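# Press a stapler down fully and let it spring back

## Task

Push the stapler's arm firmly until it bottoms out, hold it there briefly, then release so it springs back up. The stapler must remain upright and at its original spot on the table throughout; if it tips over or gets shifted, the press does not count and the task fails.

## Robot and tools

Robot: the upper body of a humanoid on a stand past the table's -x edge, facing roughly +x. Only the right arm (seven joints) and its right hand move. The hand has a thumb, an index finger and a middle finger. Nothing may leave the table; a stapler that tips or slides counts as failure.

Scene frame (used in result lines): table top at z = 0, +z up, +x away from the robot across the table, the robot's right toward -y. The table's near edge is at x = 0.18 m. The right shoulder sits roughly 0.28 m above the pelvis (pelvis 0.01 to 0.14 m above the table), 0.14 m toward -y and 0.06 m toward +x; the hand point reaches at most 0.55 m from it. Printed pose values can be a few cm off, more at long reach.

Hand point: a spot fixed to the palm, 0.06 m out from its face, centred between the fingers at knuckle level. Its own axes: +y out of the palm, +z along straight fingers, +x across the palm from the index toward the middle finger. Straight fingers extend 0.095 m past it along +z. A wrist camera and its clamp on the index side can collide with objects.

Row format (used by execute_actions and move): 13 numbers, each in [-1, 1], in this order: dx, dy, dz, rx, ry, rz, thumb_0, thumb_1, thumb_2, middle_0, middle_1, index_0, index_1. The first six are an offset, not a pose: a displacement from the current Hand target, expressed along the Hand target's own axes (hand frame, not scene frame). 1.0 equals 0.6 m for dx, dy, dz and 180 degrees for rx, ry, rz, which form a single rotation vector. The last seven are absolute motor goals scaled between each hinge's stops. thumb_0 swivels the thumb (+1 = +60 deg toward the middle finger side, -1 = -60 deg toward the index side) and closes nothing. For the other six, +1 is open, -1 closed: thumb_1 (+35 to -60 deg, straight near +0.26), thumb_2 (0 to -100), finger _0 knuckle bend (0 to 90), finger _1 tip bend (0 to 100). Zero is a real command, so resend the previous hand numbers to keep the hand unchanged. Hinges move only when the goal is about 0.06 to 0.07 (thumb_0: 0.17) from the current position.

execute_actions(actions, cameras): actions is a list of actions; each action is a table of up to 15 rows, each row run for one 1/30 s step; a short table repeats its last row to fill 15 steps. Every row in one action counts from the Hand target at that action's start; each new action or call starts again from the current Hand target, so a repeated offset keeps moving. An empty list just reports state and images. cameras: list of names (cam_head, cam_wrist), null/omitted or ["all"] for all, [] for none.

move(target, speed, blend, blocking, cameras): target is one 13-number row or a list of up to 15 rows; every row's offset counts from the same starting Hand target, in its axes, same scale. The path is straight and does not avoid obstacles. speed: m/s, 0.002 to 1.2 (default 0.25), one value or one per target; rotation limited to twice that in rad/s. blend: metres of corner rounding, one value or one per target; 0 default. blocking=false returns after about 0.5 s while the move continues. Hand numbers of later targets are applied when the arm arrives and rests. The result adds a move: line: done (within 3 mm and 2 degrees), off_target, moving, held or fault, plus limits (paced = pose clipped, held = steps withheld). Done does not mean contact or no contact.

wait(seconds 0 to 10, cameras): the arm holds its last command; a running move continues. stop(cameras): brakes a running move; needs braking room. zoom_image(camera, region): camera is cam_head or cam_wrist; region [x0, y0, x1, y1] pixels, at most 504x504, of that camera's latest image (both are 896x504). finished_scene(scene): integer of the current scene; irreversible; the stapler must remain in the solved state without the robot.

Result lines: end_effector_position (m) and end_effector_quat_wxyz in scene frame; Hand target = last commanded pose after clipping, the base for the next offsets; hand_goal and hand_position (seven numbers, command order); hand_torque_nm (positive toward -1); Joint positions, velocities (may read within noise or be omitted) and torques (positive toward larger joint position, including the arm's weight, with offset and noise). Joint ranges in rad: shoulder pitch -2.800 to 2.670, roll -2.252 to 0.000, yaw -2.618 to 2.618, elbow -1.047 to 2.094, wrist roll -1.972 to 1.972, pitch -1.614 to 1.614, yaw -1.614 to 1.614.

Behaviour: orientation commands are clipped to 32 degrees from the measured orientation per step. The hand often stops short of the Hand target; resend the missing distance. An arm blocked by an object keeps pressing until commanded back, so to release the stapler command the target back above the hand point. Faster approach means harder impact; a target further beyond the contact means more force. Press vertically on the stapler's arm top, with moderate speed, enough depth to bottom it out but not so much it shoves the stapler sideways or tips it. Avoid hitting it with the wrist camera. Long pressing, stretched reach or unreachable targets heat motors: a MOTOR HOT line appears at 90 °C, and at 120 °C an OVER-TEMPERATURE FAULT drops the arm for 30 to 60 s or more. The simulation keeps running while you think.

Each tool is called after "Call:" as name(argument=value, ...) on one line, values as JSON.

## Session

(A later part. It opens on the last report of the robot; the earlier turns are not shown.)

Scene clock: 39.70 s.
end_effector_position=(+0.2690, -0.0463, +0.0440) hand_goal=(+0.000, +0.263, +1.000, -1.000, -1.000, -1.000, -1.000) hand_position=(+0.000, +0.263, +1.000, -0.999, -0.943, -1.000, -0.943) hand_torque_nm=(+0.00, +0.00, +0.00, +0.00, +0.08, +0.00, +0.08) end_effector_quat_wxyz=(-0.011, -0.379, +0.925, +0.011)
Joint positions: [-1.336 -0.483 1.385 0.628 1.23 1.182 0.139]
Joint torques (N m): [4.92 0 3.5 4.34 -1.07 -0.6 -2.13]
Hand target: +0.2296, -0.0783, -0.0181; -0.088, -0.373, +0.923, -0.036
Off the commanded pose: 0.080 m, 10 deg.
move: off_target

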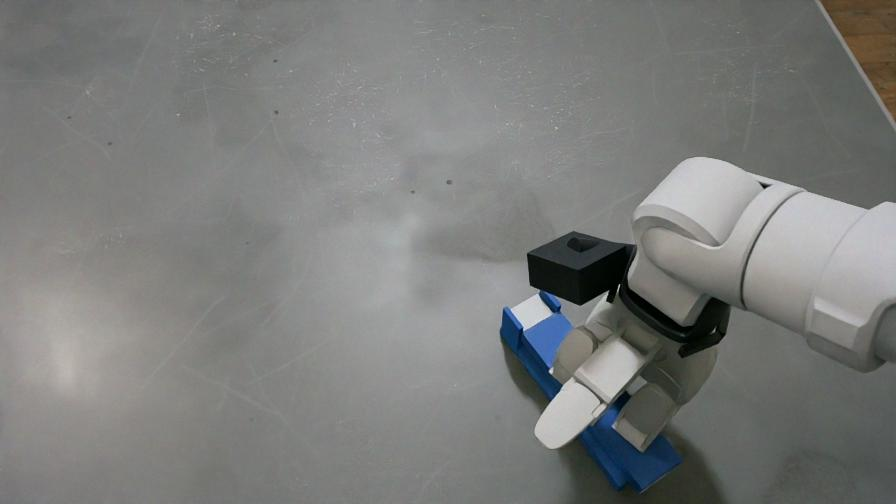

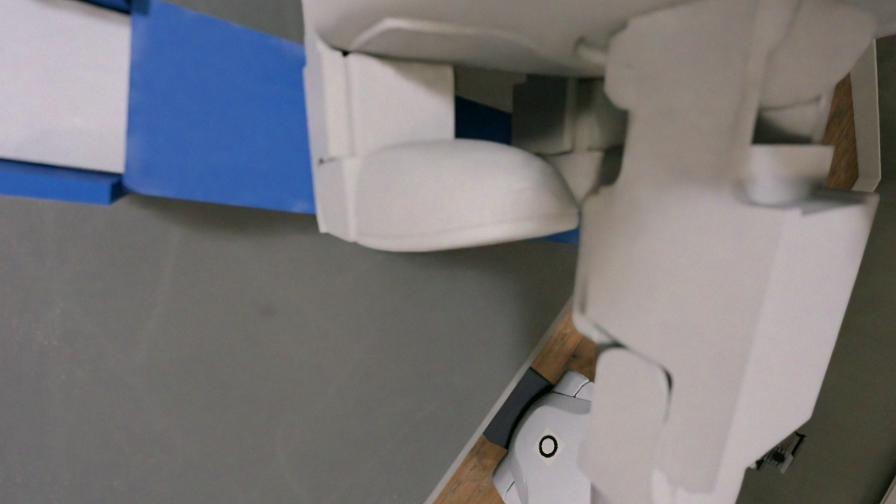

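Call:
move(target=[0.005,0.0,0.03,0,0.0,0,0,0.263,1,-1,-1,-1,-1], speed=0.08)

Call:
zoom_image(camera="cam_head", region=[476, 264, 716, 504])

Scene clock: 42.30 s.
end_effector_position=(+0.2704, -0.0463, +0.0427) hand_goal=(+0.000, +0.263, +1.000, -1.000, -1.000, -1.000, -1.000) hand_position=(+0.000, +0.263, +1.000, -0.999, -0.943, -1.000, -0.943) hand_torque_nm=(+0.00, +0.00, +0.00, +0.00, +0.08, +0.00, +0.08) end_effector_quat_wxyz=(-0.004, -0.377, +0.926, +0.019)
Joint positions: [-1.332 -0.491 1.398 0.632 1.232 1.148 0.156]
Joint torques (N m): [7.18 0.36 4.32 4.88 -1.46 -1.43 -2.83]
Hand target: +0.2251, -0.0827, -0.0352; -0.088, -0.373, +0.923, -0.036
Off the commanded pose: 0.097 m, 11 deg.
move: off_target

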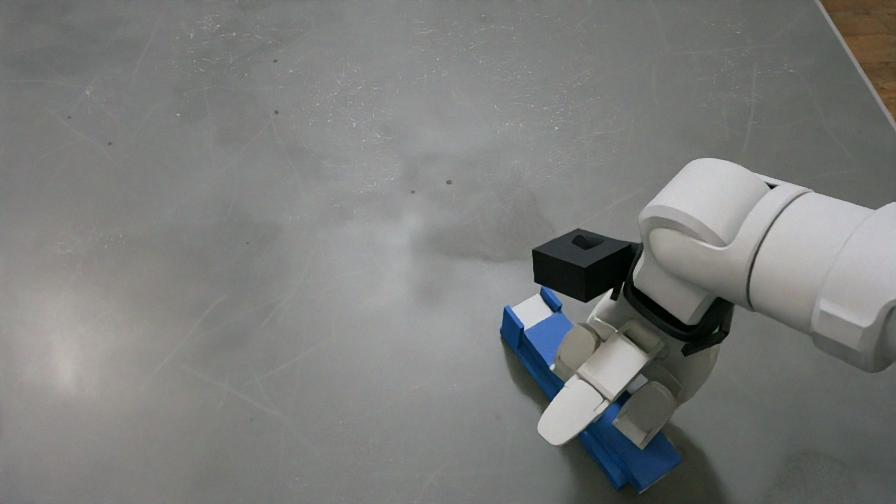

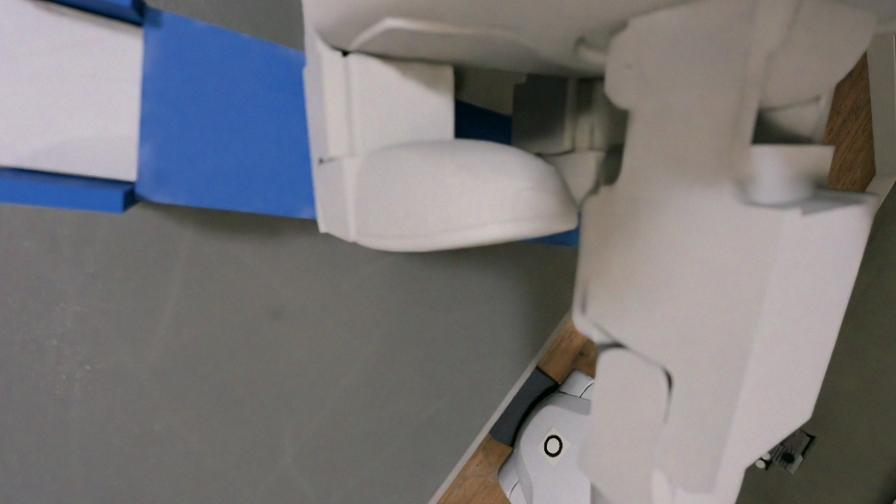

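Scaled by 2.100 (camera's finer frame: 1280x720).

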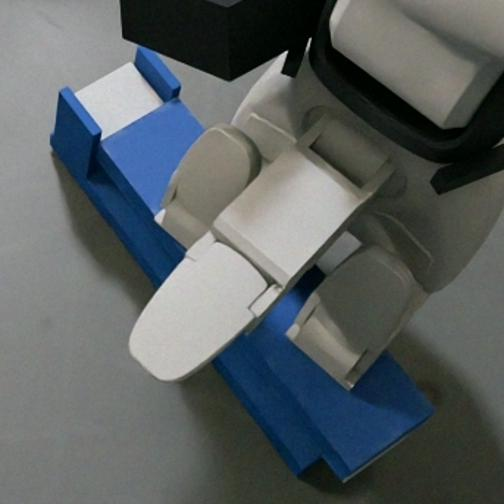

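Call:
move(target=[[-0.085,0.0,-0.10,0,-0.03,0,0,0.263,1,-1,-1,-1,-1],[-0.085,0.0,-0.26,0,-0.03,0,0,0.263,1,-1,-1,-1,-1]], speed=0.15)

Call:
zoom_image(camera="cam_head", region=[476, 264, 716, 504])

Scene clock: 46.00 s.
end_effector_position=(+0.2797, -0.0285, +0.1039) hand_goal=(+0.000, +0.263, +1.000, -1.000, -1.000, -1.000, -1.000) hand_position=(+0.000, +0.263, +1.000, -0.999, -0.943, -1.000, -0.943) hand_torque_nm=(+0.00, +0.00, +0.00, +0.00, +0.08, +0.00, +0.08) end_effector_quat_wxyz=(-0.050, -0.375, +0.925, -0.020)
Joint positions: [-1.551 -0.418 1.334 0.677 1.322 1.474 0.119]
Joint torques (N m): [-7.24 -2.68 -1.87 -0.77 0.36 0.22 0.01]
Hand target: +0.2821, -0.0273, +0.1084; -0.044, -0.375, +0.926, -0.018
Off the commanded pose: 0.005 m, 1 deg.
move: off_target

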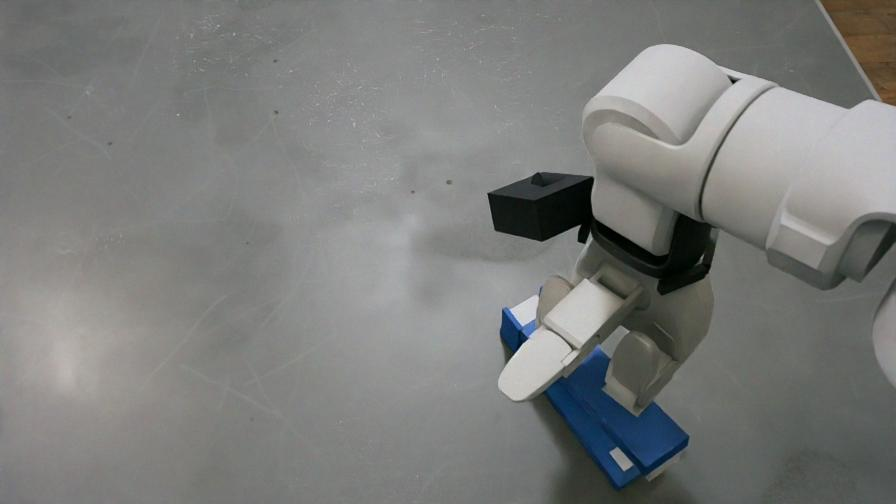

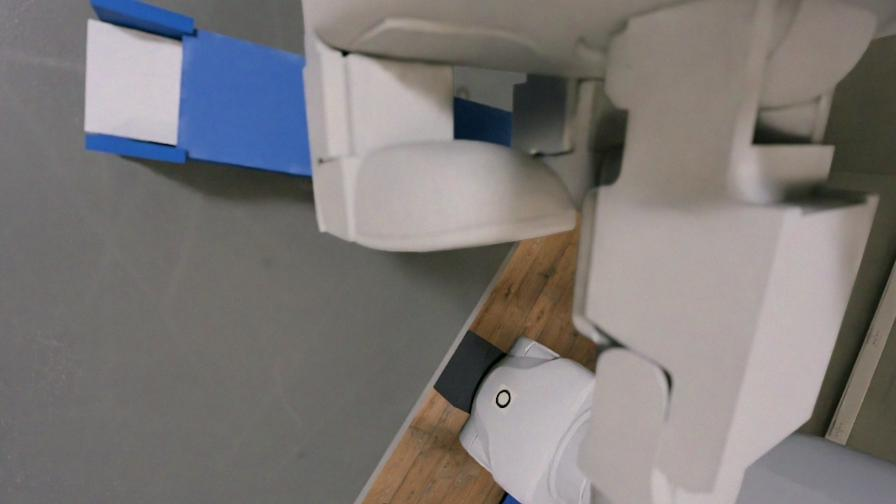

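Scaled by 2.100 (camera's finer frame: 1280x720).

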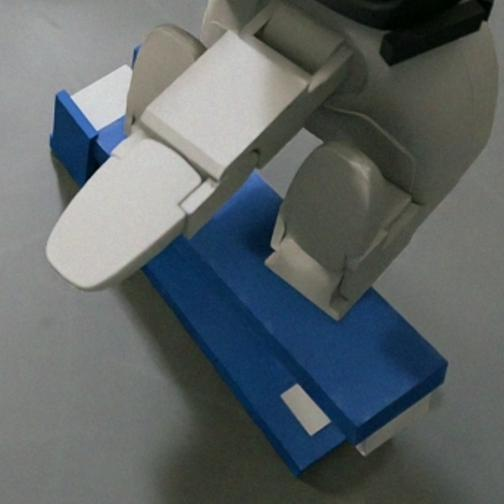

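Sprung back, stapler in place.

Call:
finished_scene(scene=3)

The scene is finished: the task was done.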